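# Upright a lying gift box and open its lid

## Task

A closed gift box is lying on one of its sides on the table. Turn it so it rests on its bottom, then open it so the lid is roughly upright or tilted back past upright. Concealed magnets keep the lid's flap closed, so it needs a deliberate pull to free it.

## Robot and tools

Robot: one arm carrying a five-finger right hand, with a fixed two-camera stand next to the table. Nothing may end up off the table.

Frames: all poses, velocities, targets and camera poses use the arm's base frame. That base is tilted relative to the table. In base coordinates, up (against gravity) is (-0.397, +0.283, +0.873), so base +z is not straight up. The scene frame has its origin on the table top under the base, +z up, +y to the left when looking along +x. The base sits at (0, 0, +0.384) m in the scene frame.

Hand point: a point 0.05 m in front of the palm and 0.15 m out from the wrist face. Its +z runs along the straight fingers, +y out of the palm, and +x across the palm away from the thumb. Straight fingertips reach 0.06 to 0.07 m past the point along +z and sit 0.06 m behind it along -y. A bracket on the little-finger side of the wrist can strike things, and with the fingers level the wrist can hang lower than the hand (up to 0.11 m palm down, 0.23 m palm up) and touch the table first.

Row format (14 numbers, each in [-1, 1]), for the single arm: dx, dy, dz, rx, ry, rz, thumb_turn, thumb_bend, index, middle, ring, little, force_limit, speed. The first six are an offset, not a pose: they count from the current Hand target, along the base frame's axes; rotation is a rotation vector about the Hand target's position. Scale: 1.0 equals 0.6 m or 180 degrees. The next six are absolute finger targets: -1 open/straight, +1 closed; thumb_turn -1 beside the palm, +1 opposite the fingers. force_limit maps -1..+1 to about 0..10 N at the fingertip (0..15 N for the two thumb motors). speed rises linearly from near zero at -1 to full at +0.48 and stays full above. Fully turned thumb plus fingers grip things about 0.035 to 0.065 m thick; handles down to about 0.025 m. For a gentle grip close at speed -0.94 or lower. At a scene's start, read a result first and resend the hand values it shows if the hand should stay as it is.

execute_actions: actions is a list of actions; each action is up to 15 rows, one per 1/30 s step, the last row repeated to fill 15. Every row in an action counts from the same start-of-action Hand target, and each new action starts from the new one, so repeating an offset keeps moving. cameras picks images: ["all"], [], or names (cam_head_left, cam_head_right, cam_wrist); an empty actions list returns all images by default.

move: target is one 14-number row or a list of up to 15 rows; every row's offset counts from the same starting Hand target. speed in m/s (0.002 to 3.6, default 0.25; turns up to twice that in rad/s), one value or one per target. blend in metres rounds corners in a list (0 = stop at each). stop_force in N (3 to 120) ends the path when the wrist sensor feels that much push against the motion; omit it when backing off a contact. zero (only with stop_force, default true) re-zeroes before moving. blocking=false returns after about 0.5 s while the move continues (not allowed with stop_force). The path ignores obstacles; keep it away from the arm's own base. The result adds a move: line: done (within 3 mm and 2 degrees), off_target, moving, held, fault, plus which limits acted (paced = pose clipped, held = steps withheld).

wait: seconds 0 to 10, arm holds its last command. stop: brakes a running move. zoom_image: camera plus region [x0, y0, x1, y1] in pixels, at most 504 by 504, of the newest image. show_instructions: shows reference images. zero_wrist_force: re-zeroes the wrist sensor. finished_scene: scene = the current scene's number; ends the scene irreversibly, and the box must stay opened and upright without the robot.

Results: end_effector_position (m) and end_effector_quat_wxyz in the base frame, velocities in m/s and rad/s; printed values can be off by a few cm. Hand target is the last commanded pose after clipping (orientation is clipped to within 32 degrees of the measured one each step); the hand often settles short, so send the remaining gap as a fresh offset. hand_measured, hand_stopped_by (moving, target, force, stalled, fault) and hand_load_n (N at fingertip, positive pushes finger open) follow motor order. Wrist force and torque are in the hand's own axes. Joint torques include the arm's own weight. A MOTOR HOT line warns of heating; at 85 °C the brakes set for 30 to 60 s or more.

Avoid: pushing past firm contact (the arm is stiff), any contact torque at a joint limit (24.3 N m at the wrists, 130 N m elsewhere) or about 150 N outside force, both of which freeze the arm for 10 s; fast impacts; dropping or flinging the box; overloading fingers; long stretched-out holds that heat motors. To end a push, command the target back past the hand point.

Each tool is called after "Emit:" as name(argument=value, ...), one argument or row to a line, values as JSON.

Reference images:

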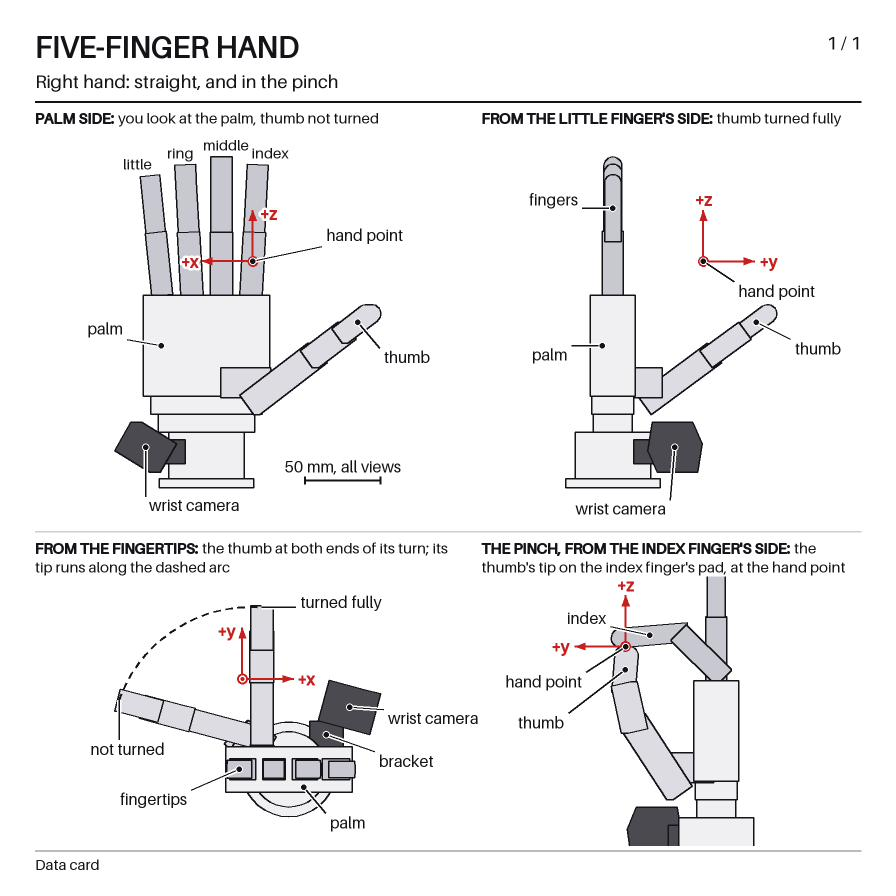

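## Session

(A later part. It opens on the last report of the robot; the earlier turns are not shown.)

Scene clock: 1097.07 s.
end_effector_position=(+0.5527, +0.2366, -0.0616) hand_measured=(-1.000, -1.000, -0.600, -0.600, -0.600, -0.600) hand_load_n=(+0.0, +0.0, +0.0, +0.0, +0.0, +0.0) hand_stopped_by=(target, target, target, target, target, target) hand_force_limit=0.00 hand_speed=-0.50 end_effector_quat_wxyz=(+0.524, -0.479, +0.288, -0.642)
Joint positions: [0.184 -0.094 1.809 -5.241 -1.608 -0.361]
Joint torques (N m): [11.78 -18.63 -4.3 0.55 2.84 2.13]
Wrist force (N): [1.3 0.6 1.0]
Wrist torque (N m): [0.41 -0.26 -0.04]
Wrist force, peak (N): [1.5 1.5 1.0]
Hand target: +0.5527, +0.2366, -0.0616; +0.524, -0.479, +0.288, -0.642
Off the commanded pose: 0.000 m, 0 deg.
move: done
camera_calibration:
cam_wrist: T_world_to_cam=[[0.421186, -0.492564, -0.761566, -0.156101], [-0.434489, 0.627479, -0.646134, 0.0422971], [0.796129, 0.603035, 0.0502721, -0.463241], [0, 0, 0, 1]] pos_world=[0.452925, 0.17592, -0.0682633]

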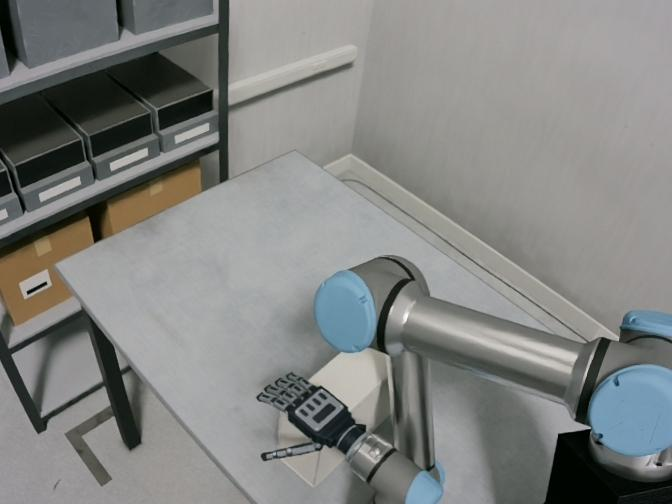

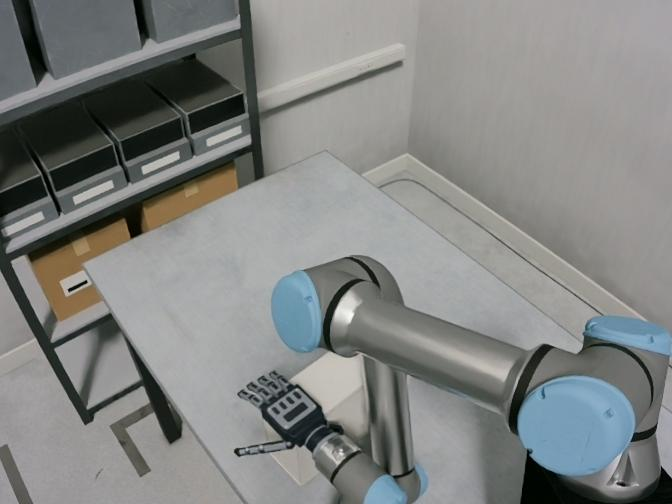

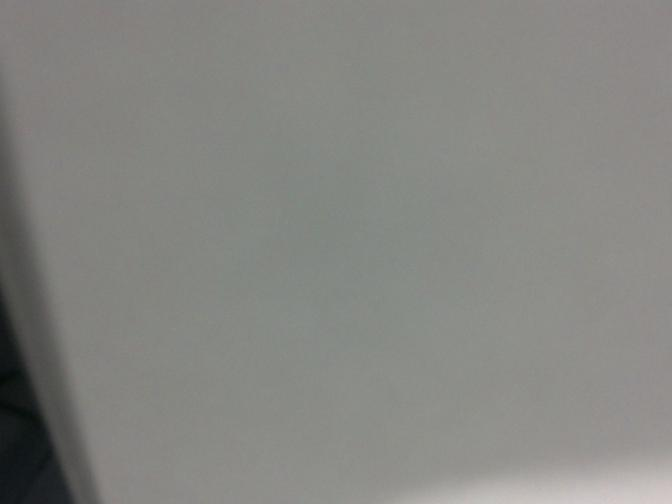

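Emit:
move(
  target=[0.0153, 0.0022, 0.0062, 0, 0, 0, -1, -1, -0.6, -0.6, -0.6, -0.6, 0, -0.5],
  speed=0.006,
  stop_force=3,
  cameras=["cam_wrist"],
)

Scene clock: 1112.47 s.
end_effector_position=(+0.5619, +0.2379, -0.0578) hand_measured=(-1.000, -1.000, -0.600, -0.600, -0.600, -0.600) hand_load_n=(-0.5, +0.0, +0.0, -0.5, +0.0, +0.0) hand_stopped_by=(target, target, target, target, target, target) hand_force_limit=0.00 hand_speed=-0.50 end_effector_quat_wxyz=(+0.524, -0.479, +0.288, -0.642)
Joint positions: [0.183 -0.106 1.796 -5.217 -1.607 -0.36]
Joint torques (N m): [11.19 -43.32 -5.64 0.61 2.74 2.18]
Wrist force (N): [1.3 1.1 -0.2]
Wrist torque (N m): [0.53 -0.21 -0.02]
Wrist force, peak (N): [1.7 1.3 0.9]
Hand target: +0.5619, +0.2379, -0.0578; +0.524, -0.479, +0.288, -0.642
Off the commanded pose: 0.000 m, 0 deg.
move: done
camera_calibration:
cam_wrist: T_world_to_cam=[[0.421186, -0.492564, -0.761566, -0.156517], [-0.434489, 0.627479, -0.646134, 0.0478693], [0.796129, 0.603035, 0.0502721, -0.471535], [0, 0, 0, 1]] pos_world=[0.462125, 0.17722, -0.0645633]
Images, in order (width x height): cam_wrist 672x504.

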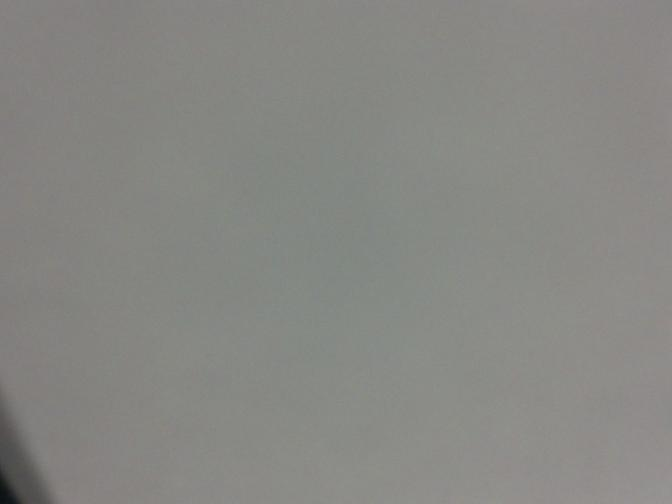

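Emit:
move(
  target=[0, 0, 0, 0, 0, 0, -1, -1, 0.3, 0.3, 0.3, 0.3, -0.2, -0.94],
  speed=0.01,
)

Emit:
wait(
  seconds=3,
  cameras=["all"],
)

Emit:
zoom_image(
  camera="cam_head_left",
  region=[240, 300, 440, 500],
)

Emit:
zoom_image(
  camera="cam_head_right",
  region=[220, 300, 420, 500],
)

Scene clock: 1124.70 s.
end_effector_position=(+0.5619, +0.2379, -0.0578) hand_measured=(-1.000, -1.000, +0.230, -0.178, -0.166, -0.150) hand_load_n=(-0.5, +0.0, +0.0, +2.5, +3.5, +4.0) hand_stopped_by=(target, target, moving, force, force, force) hand_force_limit=-0.20 hand_speed=-0.94 end_effector_quat_wxyz=(+0.524, -0.479, +0.288, -0.642)
Joint positions: [0.183 -0.106 1.796 -5.217 -1.607 -0.36]
Joint torques (N m): [11.99 -15.37 -1.75 -1.56 1.23 1.6]
Wrist force (N): [1.8 -7.1 3.3]
Wrist torque (N m): [0.37 -0.41 -0.33]
Wrist force, peak (N): [1.5 -7.6 3.2]
Hand target: +0.5619, +0.2379, -0.0578; +0.524, -0.479, +0.288, -0.642
Off the commanded pose: 0.000 m, 0 deg.
move: moving (no rest 5 s after the path's end)

Scene clock: 1127.70 s.
end_effector_position=(+0.5619, +0.2379, -0.0578) hand_measured=(-1.000, -1.000, +0.300, -0.178, -0.166, -0.150) hand_load_n=(+0.0, +0.0, +0.0, +2.5, +3.5, +4.0) hand_stopped_by=(target, target, target, force, force, force) hand_force_limit=-0.20 hand_speed=-0.94 end_effector_quat_wxyz=(+0.524, -0.479, +0.288, -0.642)
Joint positions: [0.183 -0.106 1.796 -5.217 -1.607 -0.36]
Joint torques (N m): [12.55 -15.1 0.76 -1.37 0.46 0.7]
Wrist force (N): [1.6 -7.1 3.0]
Wrist torque (N m): [0.40 -0.36 -0.34]
Wrist force, peak (N): [1.7 -7.6 3.5]
Hand target: +0.5619, +0.2379, -0.0578; +0.524, -0.479, +0.288, -0.642
Off the commanded pose: 0.000 m, 0 deg.
wait: 3.00 s; at rest by 0.53 s
camera_calibration:
cam_wrist: T_world_to_cam=[[0.421186, -0.492564, -0.761566, -0.156517], [-0.434489, 0.627479, -0.646134, 0.0478693], [0.796129, 0.603035, 0.0502721, -0.471535], [0, 0, 0, 1]] pos_world=[0.462125, 0.17722, -0.0645633]

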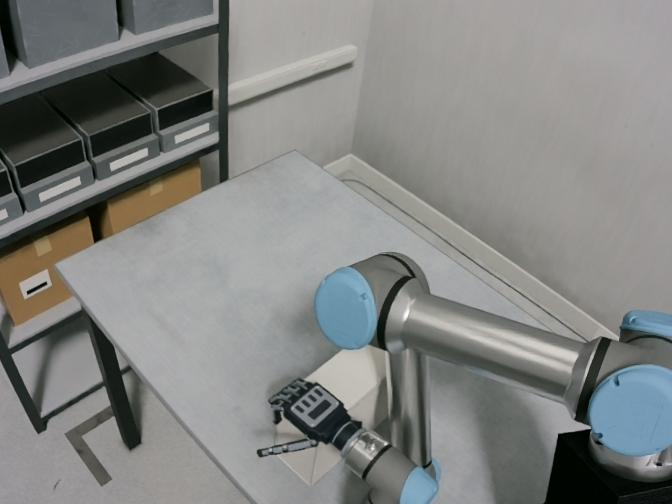

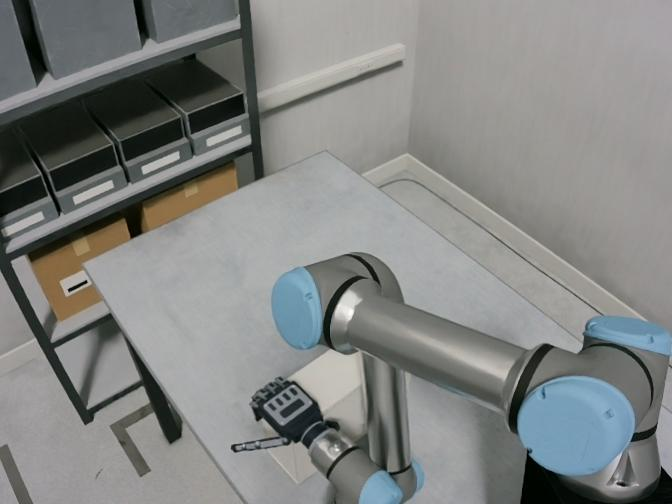

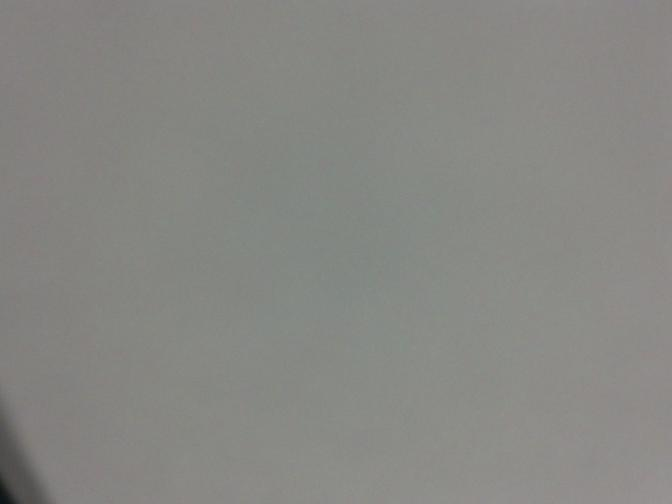

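Scaled by 2.520 from the camera's 672x504 image, which has a finer 960x720 frame.

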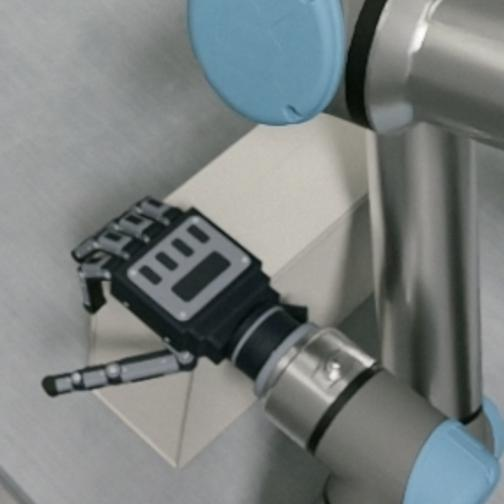

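Scaled by 2.520 from the camera's 672x504 image, which has a finer 960x720 frame.

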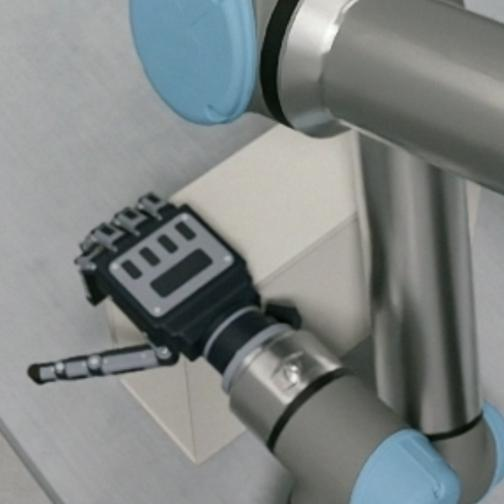

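Emit:
move(
  target=[
    [0.0466, 0.0074, 0.0210, -0.0005, 0.0528, -0.0174, -1, -1, 0.3, 0.3, 0.3, 0.3, -0.2, -0.94],
    [0.0965, 0.0122, 0.0342, -0.0010, 0.1055, -0.0348, -1, -1, 0.3, 0.3, 0.3, 0.3, -0.2, -0.94],
  ],
  speed=0.04,
  blend=0.004,
  cameras=["all"],
)

Emit:
zoom_image(
  camera="cam_head_left",
  region=[220, 280, 440, 500],
)

Scene clock: 1237.10 s.
end_effector_position=(+0.6198, +0.2452, -0.0373) hand_measured=(-1.000, -1.000, +0.300, -0.178, -0.166, -0.150) hand_load_n=(-0.5, +0.0, +0.0, +1.0, +1.0, +1.5) hand_stopped_by=(target, target, target, force, force, force) hand_force_limit=-0.20 hand_speed=-0.94 end_effector_quat_wxyz=(-0.433, +0.563, -0.395, +0.583)
Joint positions: [0.242 -0.35 1.877 -4.725 -1.785 -0.332]
Joint torques (N m): [24.31 -47.39 16.31 -0.62 -1.51 2.21]
Wrist force (N): [1.3 3.9 1.1]
Wrist torque (N m): [0.58 -0.14 0.17]
Wrist force, peak (N): [3.8 -13.6 -1.2]
Hand target: +0.6198, +0.2452, -0.0373; -0.433, +0.563, -0.395, +0.583
Off the commanded pose: 0.000 m, 0 deg.
move: done
camera_calibration:
cam_wrist: T_world_to_cam=[[0.0960958, -0.523612, -0.84652, 0.044267], [-0.551322, 0.680084, -0.483249, 0.147209], [0.82874, 0.513143, -0.223326, -0.531445], [0, 0, 0, 1]] pos_world=[0.517335, 0.195772, -0.0100739]

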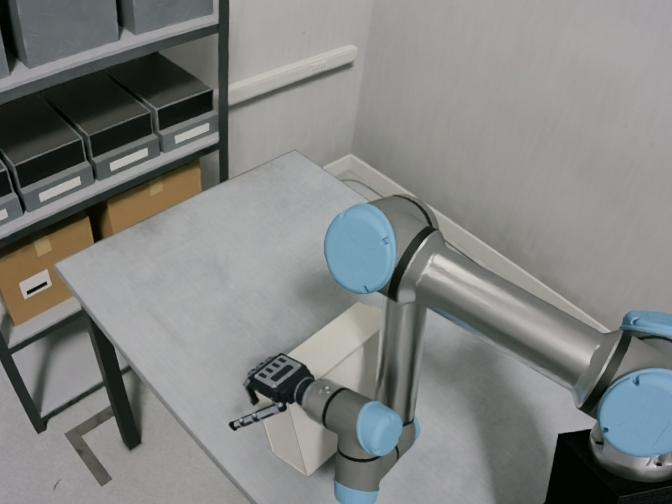

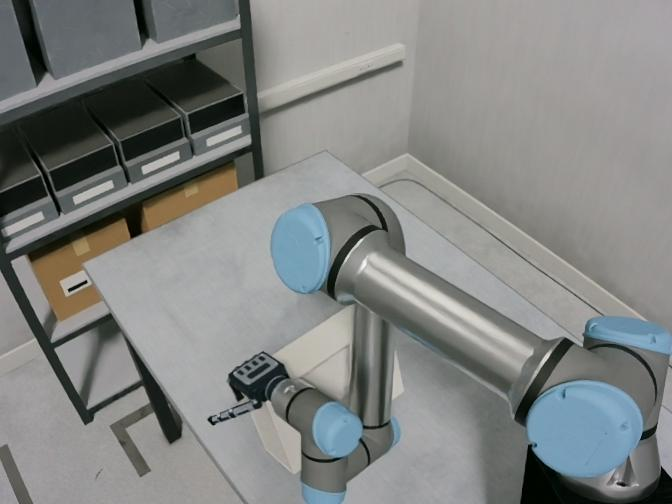

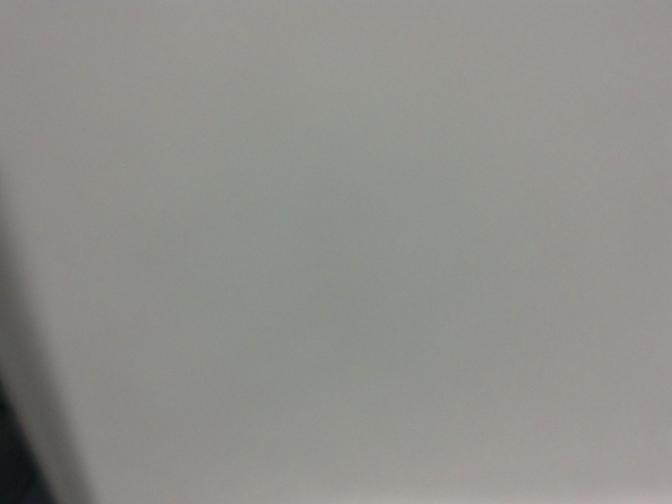

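Scaled by 2.291 from the camera's 672x504 image, which has a finer 960x720 frame.

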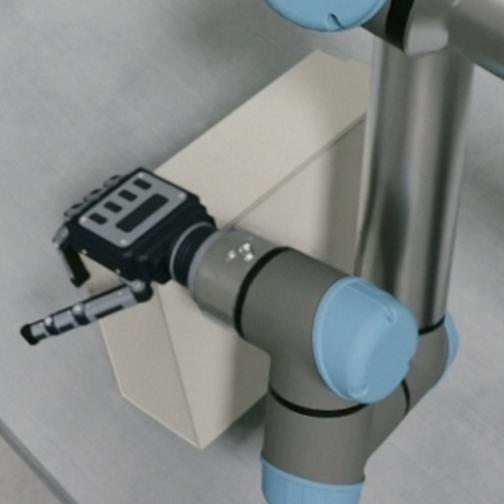

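Emit:
move(
  target=[
    [0.0516, 0.0020, 0.0047, -0.0005, 0.0528, -0.0173, -1, -1, 0.3, 0.3, 0.3, 0.3, -0.2, -0.94],
    [0.1030, 0.0013, 0.0009, -0.0010, 0.1055, -0.0347, -1, -1, 0.3, 0.3, 0.3, 0.3, -0.2, -0.94],
    [0.1533, -0.0023, -0.0115, -0.0016, 0.1583, -0.0521, -1, -1, 0.3, 0.3, 0.3, 0.3, -0.2, -0.94],
  ],
  speed=0.04,
  blend=0.004,
  cameras=["all"],
)

Emit:
zoom_image(
  camera="cam_head_left",
  region=[220, 280, 440, 500],
)

Scene clock: 1259.30 s.
end_effector_position=(+0.7117, +0.2438, -0.0442) hand_measured=(-1.000, -1.000, +0.300, -0.178, -0.166, -0.150) hand_load_n=(+0.0, +0.0, +0.0, +0.0, +1.0, +1.5) hand_stopped_by=(target, target, target, force, force, force) hand_force_limit=-0.20 hand_speed=-0.94 end_effector_quat_wxyz=(-0.273, +0.656, -0.532, +0.461)
Joint positions: [0.243 -0.571 1.72 -3.818 -1.921 -0.181]
Joint torques (N m): [14.48 -55.63 -18.65 -1.03 -2.11 2.24]
Wrist force (N): [1.4 3.2 2.2]
Wrist torque (N m): [0.40 -0.26 0.17]
Wrist force, peak (N): [2.6 -5.0 -0.2]
Hand target: +0.7118, +0.2438, -0.0442; -0.273, +0.656, -0.532, +0.460
Off the commanded pose: 0.000 m, 0 deg.
move: done
camera_calibration:
cam_wrist: T_world_to_cam=[[-0.400385, -0.502322, -0.766397, 0.380615], [-0.601699, 0.774914, -0.193562, 0.221078], [0.691122, 0.383641, -0.612511, -0.496211], [0, 0, 0, 1]] pos_world=[0.628357, 0.210242, 0.0305596]

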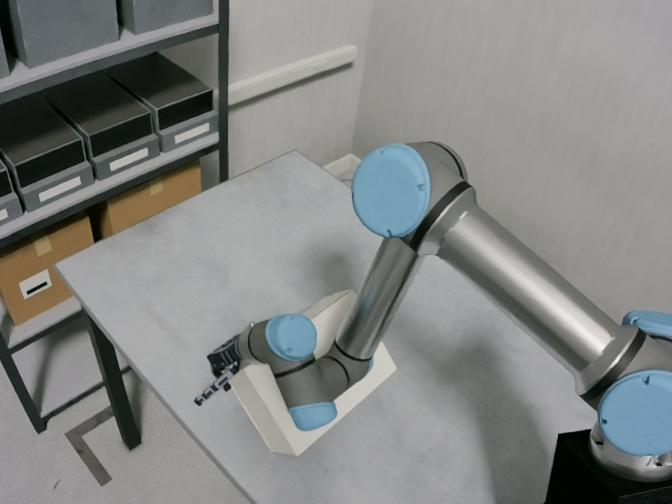

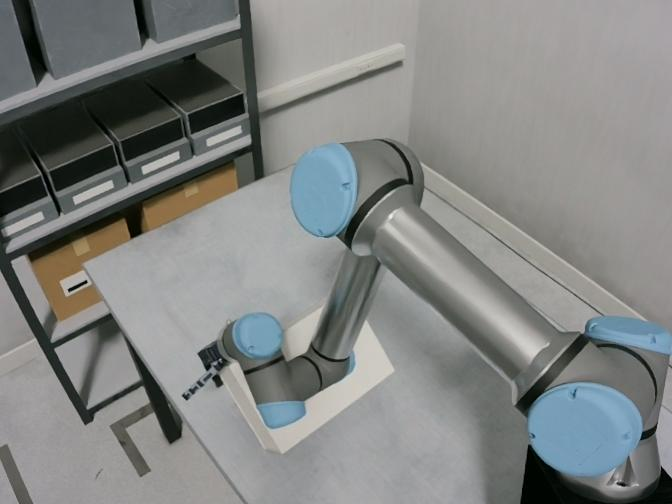

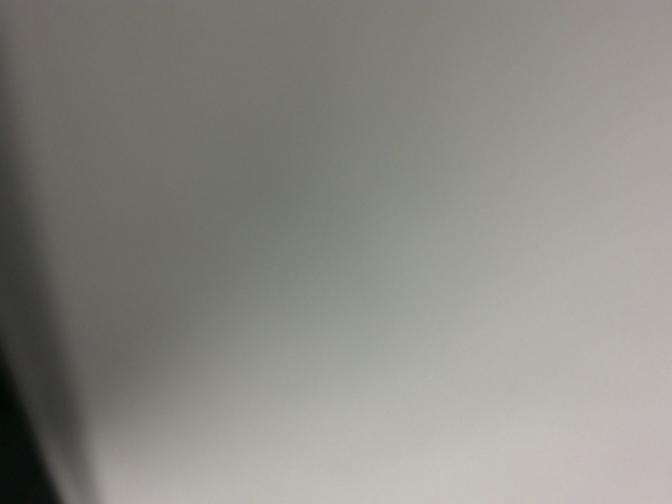

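Scaled by 2.291 from the camera's 672x504 image, which has a finer 960x720 frame.

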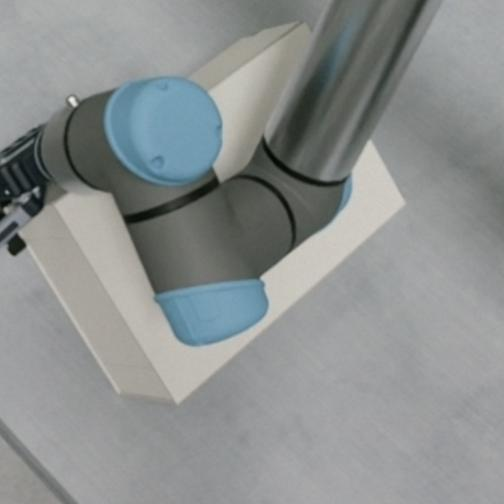

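Emit:
move(
  target=[
    [0.0471, -0.0063, -0.0203, -0.0005, 0.0528, -0.0174, -1, -1, 0.3, 0.3, 0.3, 0.3, -0.2, -0.94],
    [0.0898, -0.0151, -0.0483, -0.0010, 0.1055, -0.0348, -1, -1, 0.3, 0.3, 0.3, 0.3, -0.2, -0.94],
    [0.1199, -0.0237, -0.0754, -0.0014, 0.1477, -0.0487, -1, -1, 0.3, 0.3, 0.3, 0.3, -0.2, -0.94],
  ],
  speed=0.04,
  blend=0.004,
  cameras=["all"],
)

Emit:
zoom_image(
  camera="cam_head_left",
  region=[160, 250, 400, 490],
)

Emit:
zoom_image(
  camera="cam_head_right",
  region=[160, 250, 400, 490],
)

Scene clock: 1287.13 s.
end_effector_position=(+0.7837, +0.2296, -0.0894) hand_measured=(-1.000, -1.000, +0.300, -0.178, -0.166, -0.150) hand_load_n=(+0.0, +0.0, +0.0, +0.0, +0.5, +2.5) hand_stopped_by=(target, target, target, force, force, force) hand_force_limit=-0.20 hand_speed=-0.94 end_effector_quat_wxyz=(-0.106, +0.703, -0.628, +0.318)
Joint positions: [0.198 -0.513 1.306 -2.954 -1.938 -0.027]
Joint torques (N m): [16.82 -38.65 -24.84 -0.37 2.16 2.38]
Wrist force (N): [1.1 1.7 2.3]
Wrist torque (N m): [0.18 -0.28 0.06]
Wrist force, peak (N): [1.8 3.4 2.1]
Hand target: +0.7837, +0.2296, -0.0895; -0.106, +0.703, -0.628, +0.318
Off the commanded pose: 0.000 m, 0 deg.
move: done
camera_calibration:
cam_wrist: T_world_to_cam=[[-0.768754, -0.413859, -0.487584, 0.660923], [-0.504522, 0.860974, 0.064669, 0.193824], [0.393033, 0.295711, -0.870678, -0.337381], [0, 0, 0, 1]] pos_world=[0.738477, 0.206419, 0.0159704]

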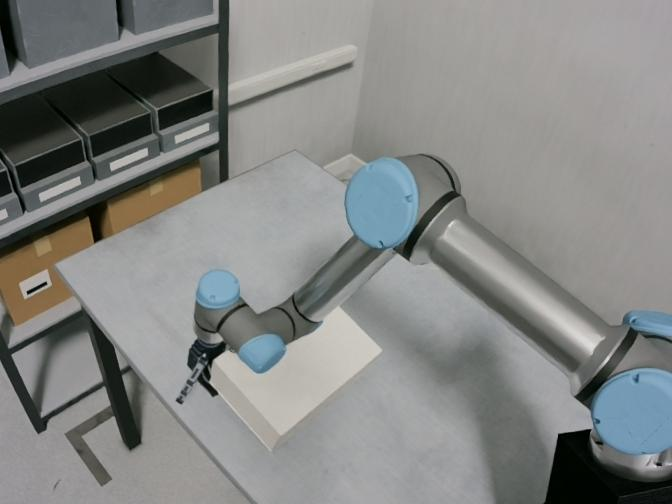

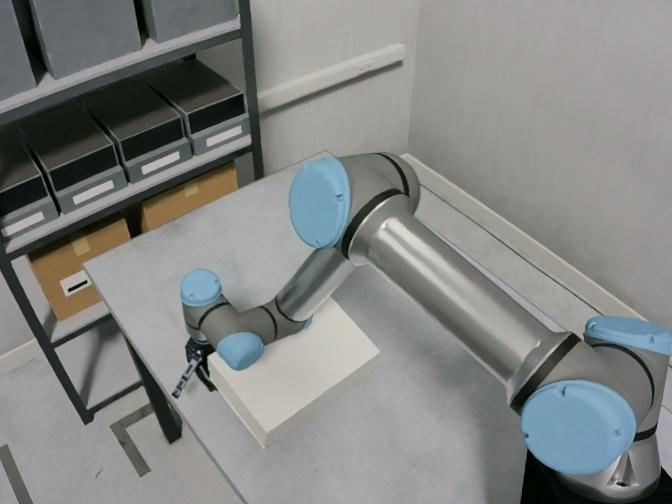

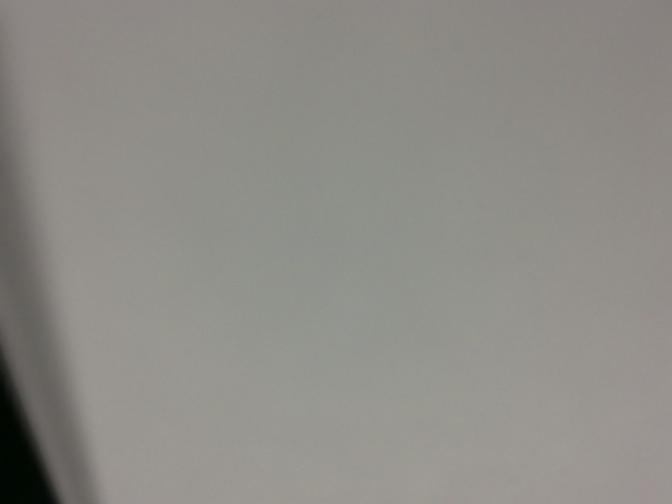

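Scaled by 2.100 from the camera's 672x504 image, which has a finer 960x720 frame.

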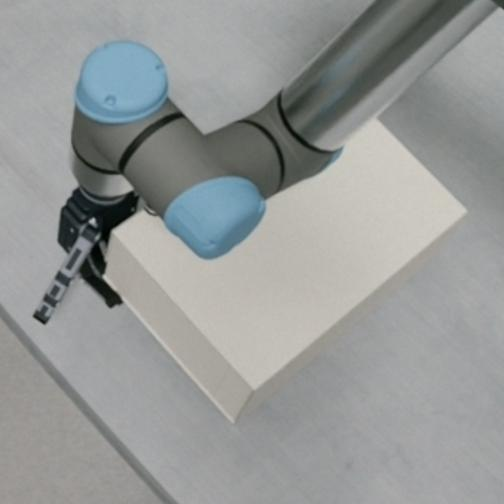

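Scaled by 2.100 from the camera's 672x504 image, which has a finer 960x720 frame.

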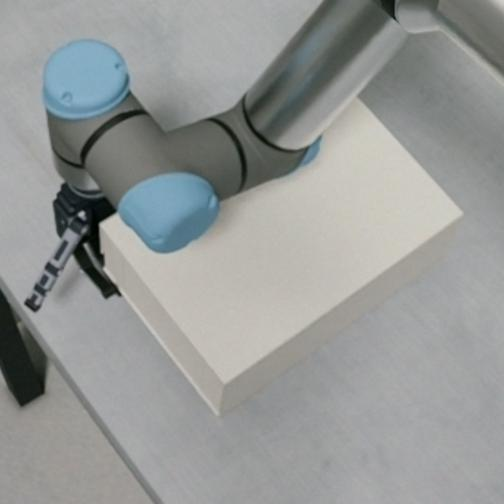

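Emit:
move(
  target=[0.0152, -0.0054, -0.0169, -0.0002, 0.0237, -0.0078, -1, -1, 0.3, 0.3, 0.3, 0.3, -0.2, -0.94],
  speed=0.02,
  cameras=["all"],
)

Emit:
zoom_image(
  camera="cam_head_left",
  region=[160, 300, 320, 460],
)

Scene clock: 1310.67 s.
end_effector_position=(+0.7928, +0.2264, -0.0996) hand_measured=(-1.000, -1.000, +0.300, -0.178, -0.166, -0.150) hand_load_n=(+0.0, +0.0, +0.0, +0.0, +0.5, +2.5) hand_stopped_by=(target, target, target, force, force, force) hand_force_limit=-0.20 hand_speed=-0.94 end_effector_quat_wxyz=(-0.079, +0.706, -0.640, +0.293)
Joint positions: [0.19 -0.479 1.216 -2.817 -1.935 -0.005]
Joint torques (N m): [17.1 -39.99 -24.91 -0.55 2.29 2.27]
Wrist force (N): [0.9 1.3 2.5]
Wrist torque (N m): [0.07 -0.28 0.06]
Wrist force, peak (N): [1.2 1.7 2.7]
Hand target: +0.7928, +0.2264, -0.0996; -0.079, +0.706, -0.640, +0.293
Off the commanded pose: 0.000 m, 0 deg.
move: done
camera_calibration:
cam_wrist: T_world_to_cam=[[-0.812775, -0.394811, -0.428393, 0.698135], [-0.477146, 0.873039, 0.10067, 0.180987], [0.334258, 0.286228, -0.897967, -0.302838], [0, 0, 0, 1]] pos_world=[0.75501, 0.204303, 0.00891777]

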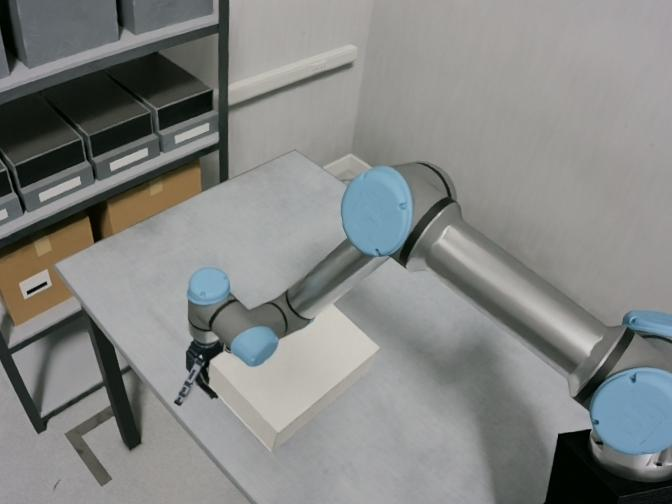

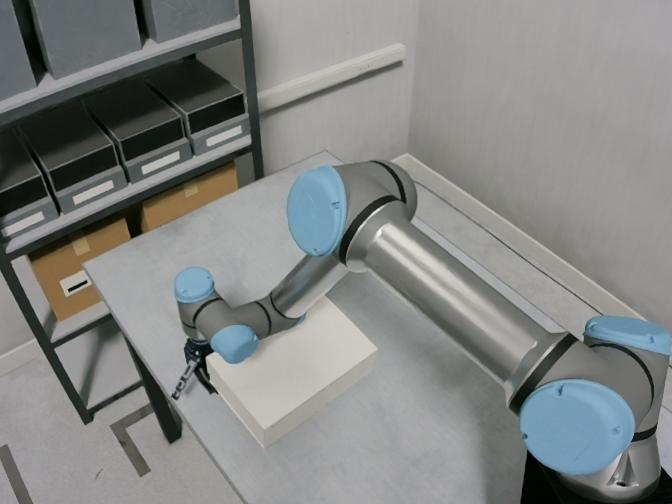

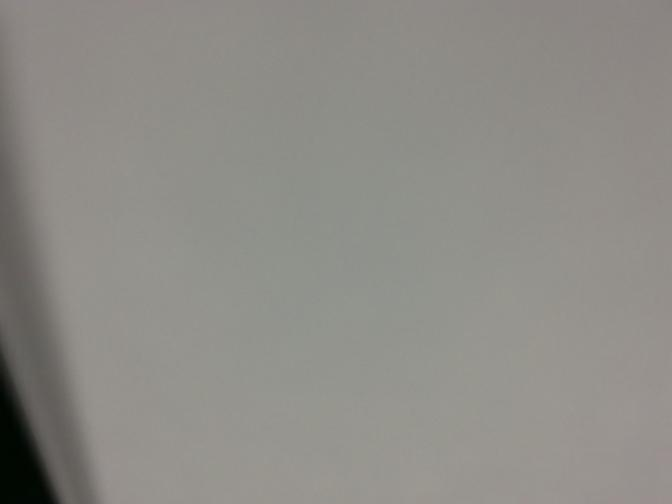

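Scaled by 3.150 from the camera's 672x504 image, which has a finer 960x720 frame.

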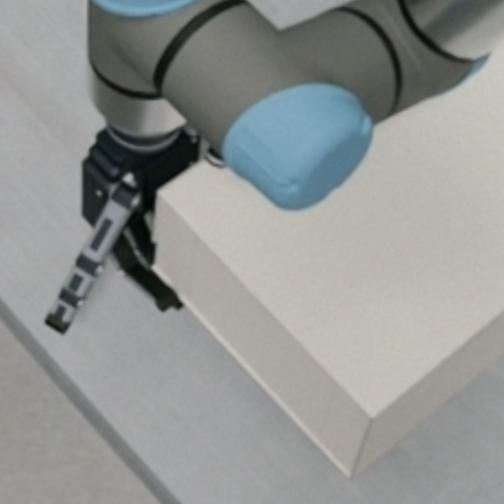

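Emit:
move(
  target=[0.0841, 0.0121, 0.0343, 0, 0, 0, -1, -1, 0.3, 0.3, 0.3, 0.3, -0.2, -0.94],
  speed=0.01,
  cameras=["all"],
)

Emit:
zoom_image(
  camera="cam_head_left",
  region=[160, 250, 400, 490],
)

Emit:
zoom_image(
  camera="cam_head_right",
  region=[160, 250, 400, 490],
)

Scene clock: 1324.07 s.
end_effector_position=(+0.8432, +0.2336, -0.0790) hand_measured=(-1.000, -1.000, +0.300, -0.178, -0.166, -0.150) hand_load_n=(+0.0, +0.0, +0.0, +2.0, +0.0, +0.0) hand_stopped_by=(target, target, target, force, force, force) hand_force_limit=-0.20 hand_speed=-0.94 end_effector_quat_wxyz=(-0.079, +0.706, -0.640, +0.293)
Joint positions: [0.187 -0.407 0.988 -2.662 -1.933 -0.008]
Joint torques (N m): [18.16 -42.33 -27.74 -0.51 2.22 -2.64]
Wrist force (N): [0.7 1.0 2.3]
Wrist torque (N m): [0.13 -0.14 0.06]
Wrist force, peak (N): [1.0 1.2 2.8]
Hand target: +0.8433, +0.2336, -0.0790; -0.079, +0.706, -0.640, +0.293
Off the commanded pose: 0.000 m, 0 deg.
move: done
camera_calibration:
cam_wrist: T_world_to_cam=[[-0.81288, -0.394691, -0.428304, 0.750781], [-0.477027, 0.873091, 0.100782, 0.196576], [0.334171, 0.286236, -0.897997, -0.303267], [0, 0, 0, 1]] pos_world=[0.805411, 0.211503, 0.0294184]

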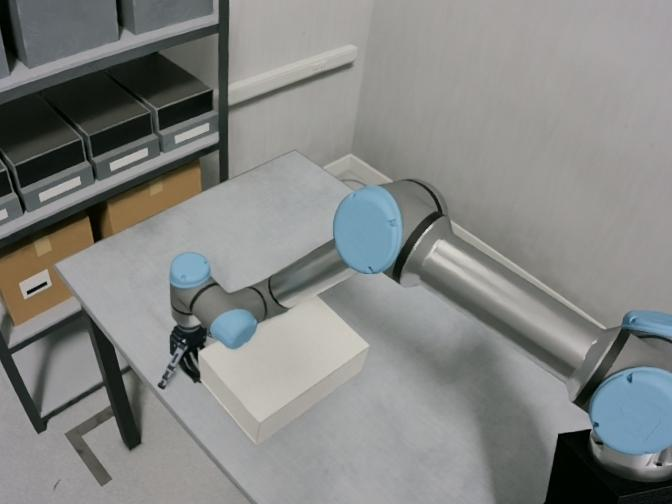

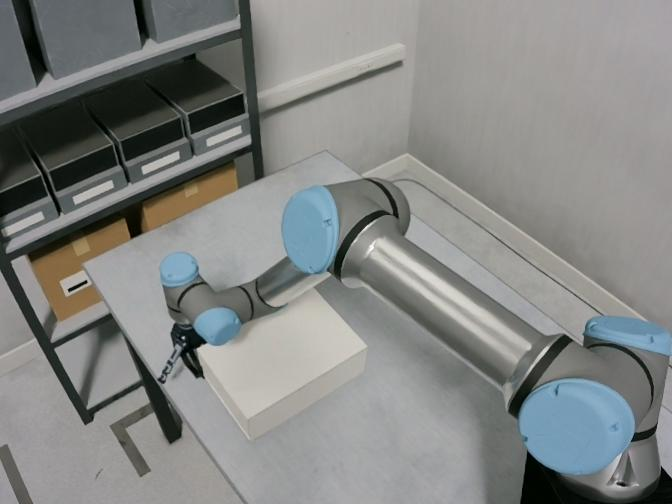

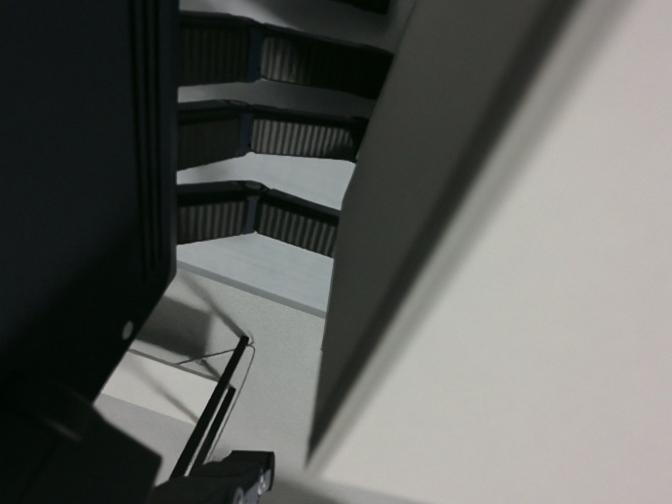

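Scaled by 2.100 from the camera's 672x504 image, which has a finer 960x720 frame.

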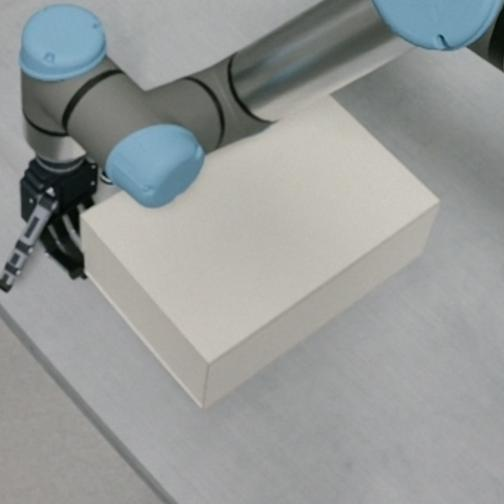

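Scaled by 2.100 from the camera's 672x504 image, which has a finer 960x720 frame.

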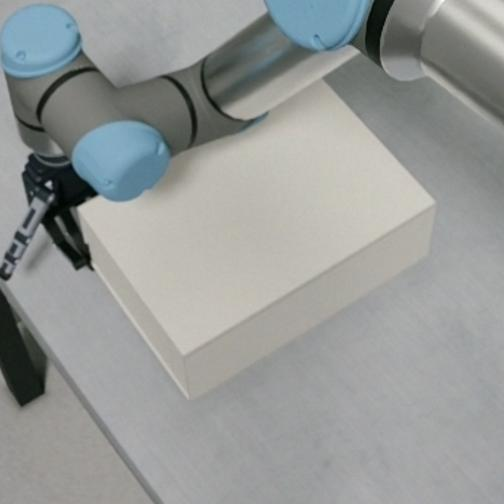

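Emit:
move(
  target=[0.0765, 0.0110, 0.0312, 0, 0, 0, -1, -1, 0.3, 0.3, 0.3, 0.3, -0.2, -0.94],
  speed=0.01,
  cameras=["all"],
)

Emit:
zoom_image(
  camera="cam_head_left",
  region=[140, 230, 380, 470],
)

Emit:
zoom_image(
  camera="cam_head_right",
  region=[140, 230, 380, 470],
)

Scene clock: 1338.90 s.
end_effector_position=(+0.8891, +0.2402, -0.0603) hand_measured=(-1.000, -1.000, +0.300, -0.178, -0.166, -0.150) hand_load_n=(+0.0, +0.0, +0.0, +0.0, +0.0, +0.0) hand_stopped_by=(target, target, target, force, force, force) hand_force_limit=-0.20 hand_speed=-0.94 end_effector_quat_wxyz=(-0.079, +0.706, -0.640, +0.293)
Joint positions: [0.184 -0.308 0.721 -2.494 -1.932 -0.01]
Joint torques (N m): [18.58 -43.2 -29.23 -0.28 1.92 -2.39]
Wrist force (N): [0.5 0.4 0.4]
Wrist torque (N m): [0.12 -0.09 0.06]
Wrist force, peak (N): [0.6 1.4 2.8]
Hand target: +0.8892, +0.2402, -0.0603; -0.079, +0.706, -0.640, +0.293
Off the commanded pose: 0.000 m, 0 deg.
move: done
camera_calibration:
cam_wrist: T_world_to_cam=[[-0.81288, -0.394691, -0.428304, 0.798746], [-0.477027, 0.873091, 0.100782, 0.210738], [0.334171, 0.286236, -0.897997, -0.303731], [0, 0, 0, 1]] pos_world=[0.851311, 0.218203, 0.0481184]

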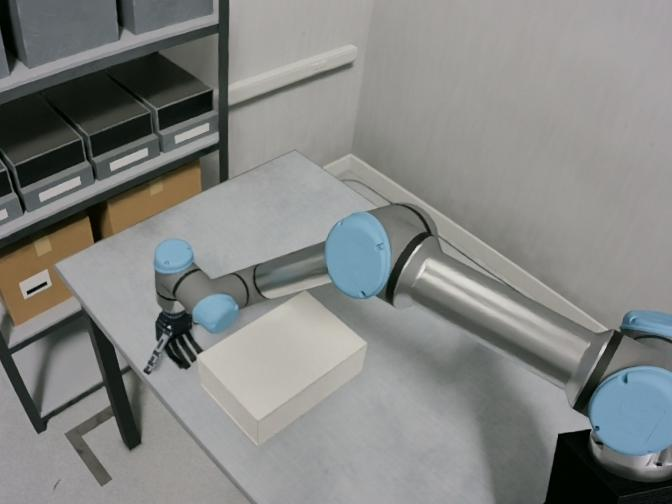

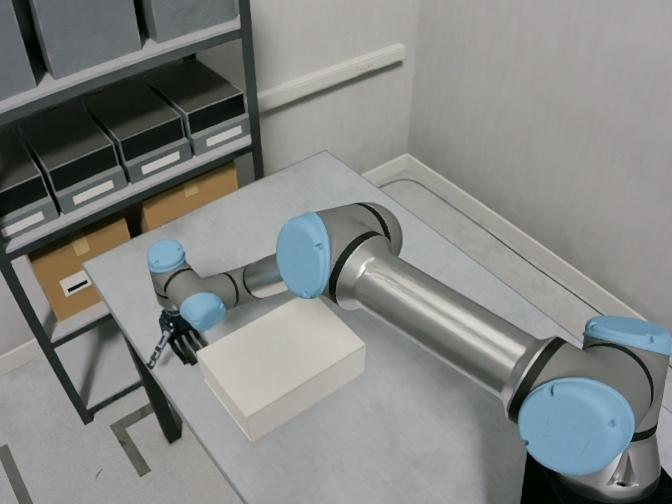

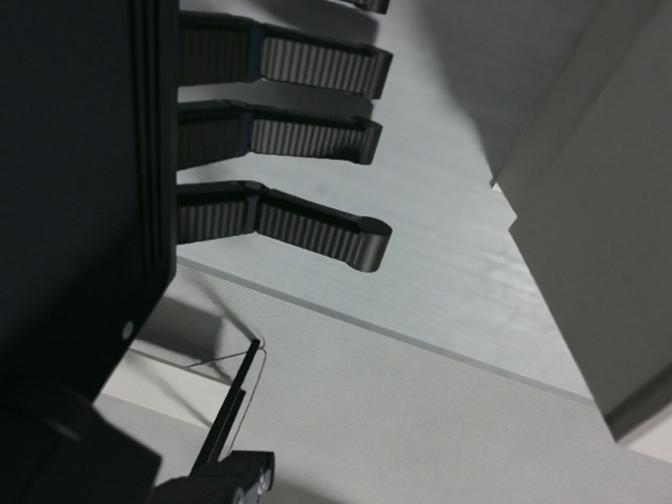

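Scaled by 2.100 from the camera's 672x504 image, which has a finer 960x720 frame.

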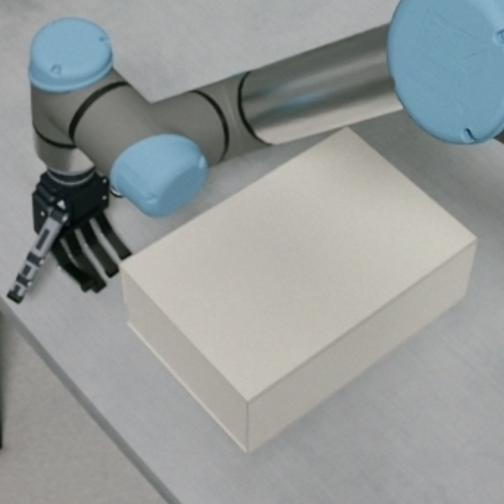

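Scaled by 2.100 from the camera's 672x504 image, which has a finer 960x720 frame.

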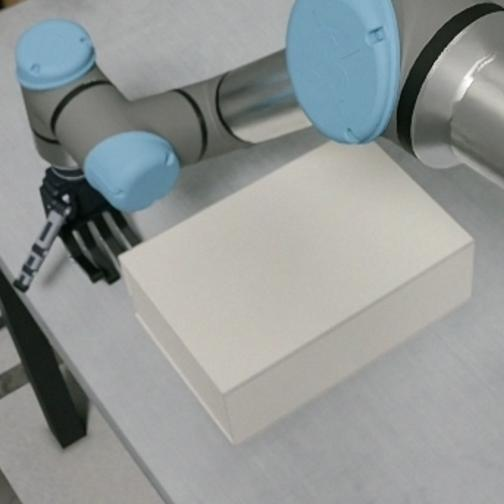

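Emit:
move(
  target=[
    [-0.1148, 0.0820, 0.2524, 0, 0, 0, -1, -1, 0.3, 0.3, 0.3, 0.3, -0.2, -0.94],
    [-0.2160, 0.2178, 0.1625, -0.3398, 0.2819, 0.2740, -1, -1, 0.3, 0.3, 0.3, 0.3, -0.2, -0.94],
  ],
  speed=0.2,
  cameras=["all"],
)

Scene clock: 1443.97 s.
end_effector_position=(+0.7585, +0.3699, +0.0372) hand_measured=(-1.000, -1.000, +0.300, -0.178, -0.166, -0.150) hand_load_n=(+0.0, +0.0, +0.0, +0.0, +0.0, +0.0) hand_stopped_by=(target, target, target, force, force, force) hand_force_limit=-0.20 hand_speed=-0.94 end_effector_quat_wxyz=(+0.402, +0.887, -0.035, +0.225)
Joint positions: [0.556 -0.019 0.035 -1.468 -2.523 -0.874]
Joint torques (N m): [35.77 -45.22 -34.16 0.24 -3.13 -2.42]
Wrist force (N): [0.0 0.0 0.6]
Wrist torque (N m): [-0.07 -0.02 0.04]
Wrist force, peak (N): [0.9 0.6 1.7]
Hand target: +0.7596, +0.3709, +0.0372; +0.423, +0.883, -0.058, +0.196
Off the commanded pose: 0.001 m, 5 deg.
elbow stopped short: the move would have taken joint 3 (elbow) straighter than the controller allows.
move: off_target
camera_calibration:
cam_wrist: T_world_to_cam=[[-0.0152388, -0.654342, 0.756045, 0.23254], [-0.977656, 0.1683, 0.125955, 0.664979], [-0.20966, -0.737232, -0.642286, 0.57201], [0, 0, 0, 1]] pos_world=[0.773592, 0.461949, 0.107826]

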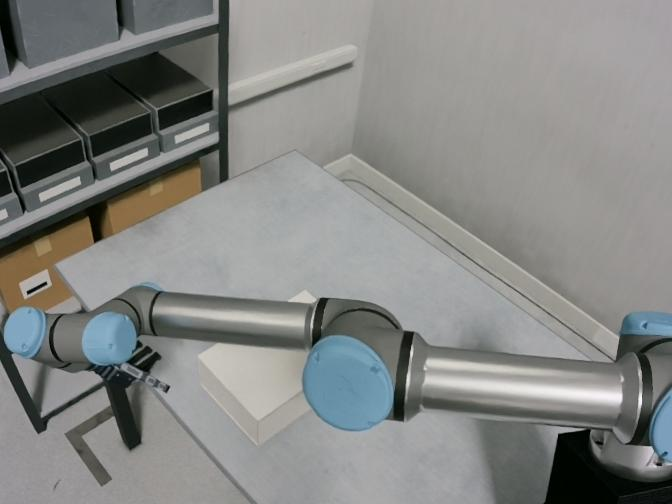

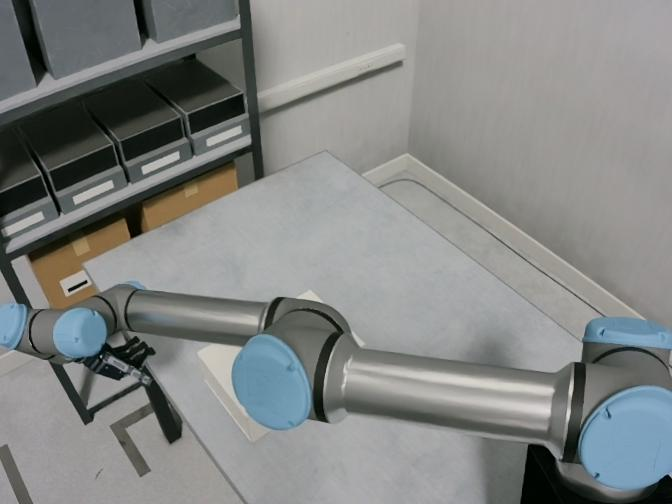

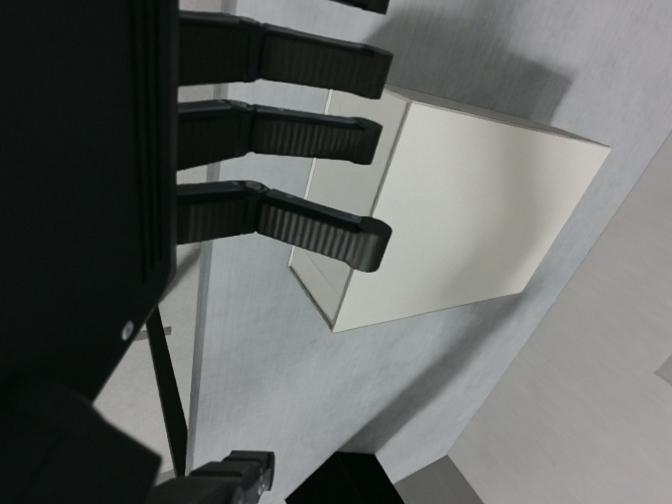

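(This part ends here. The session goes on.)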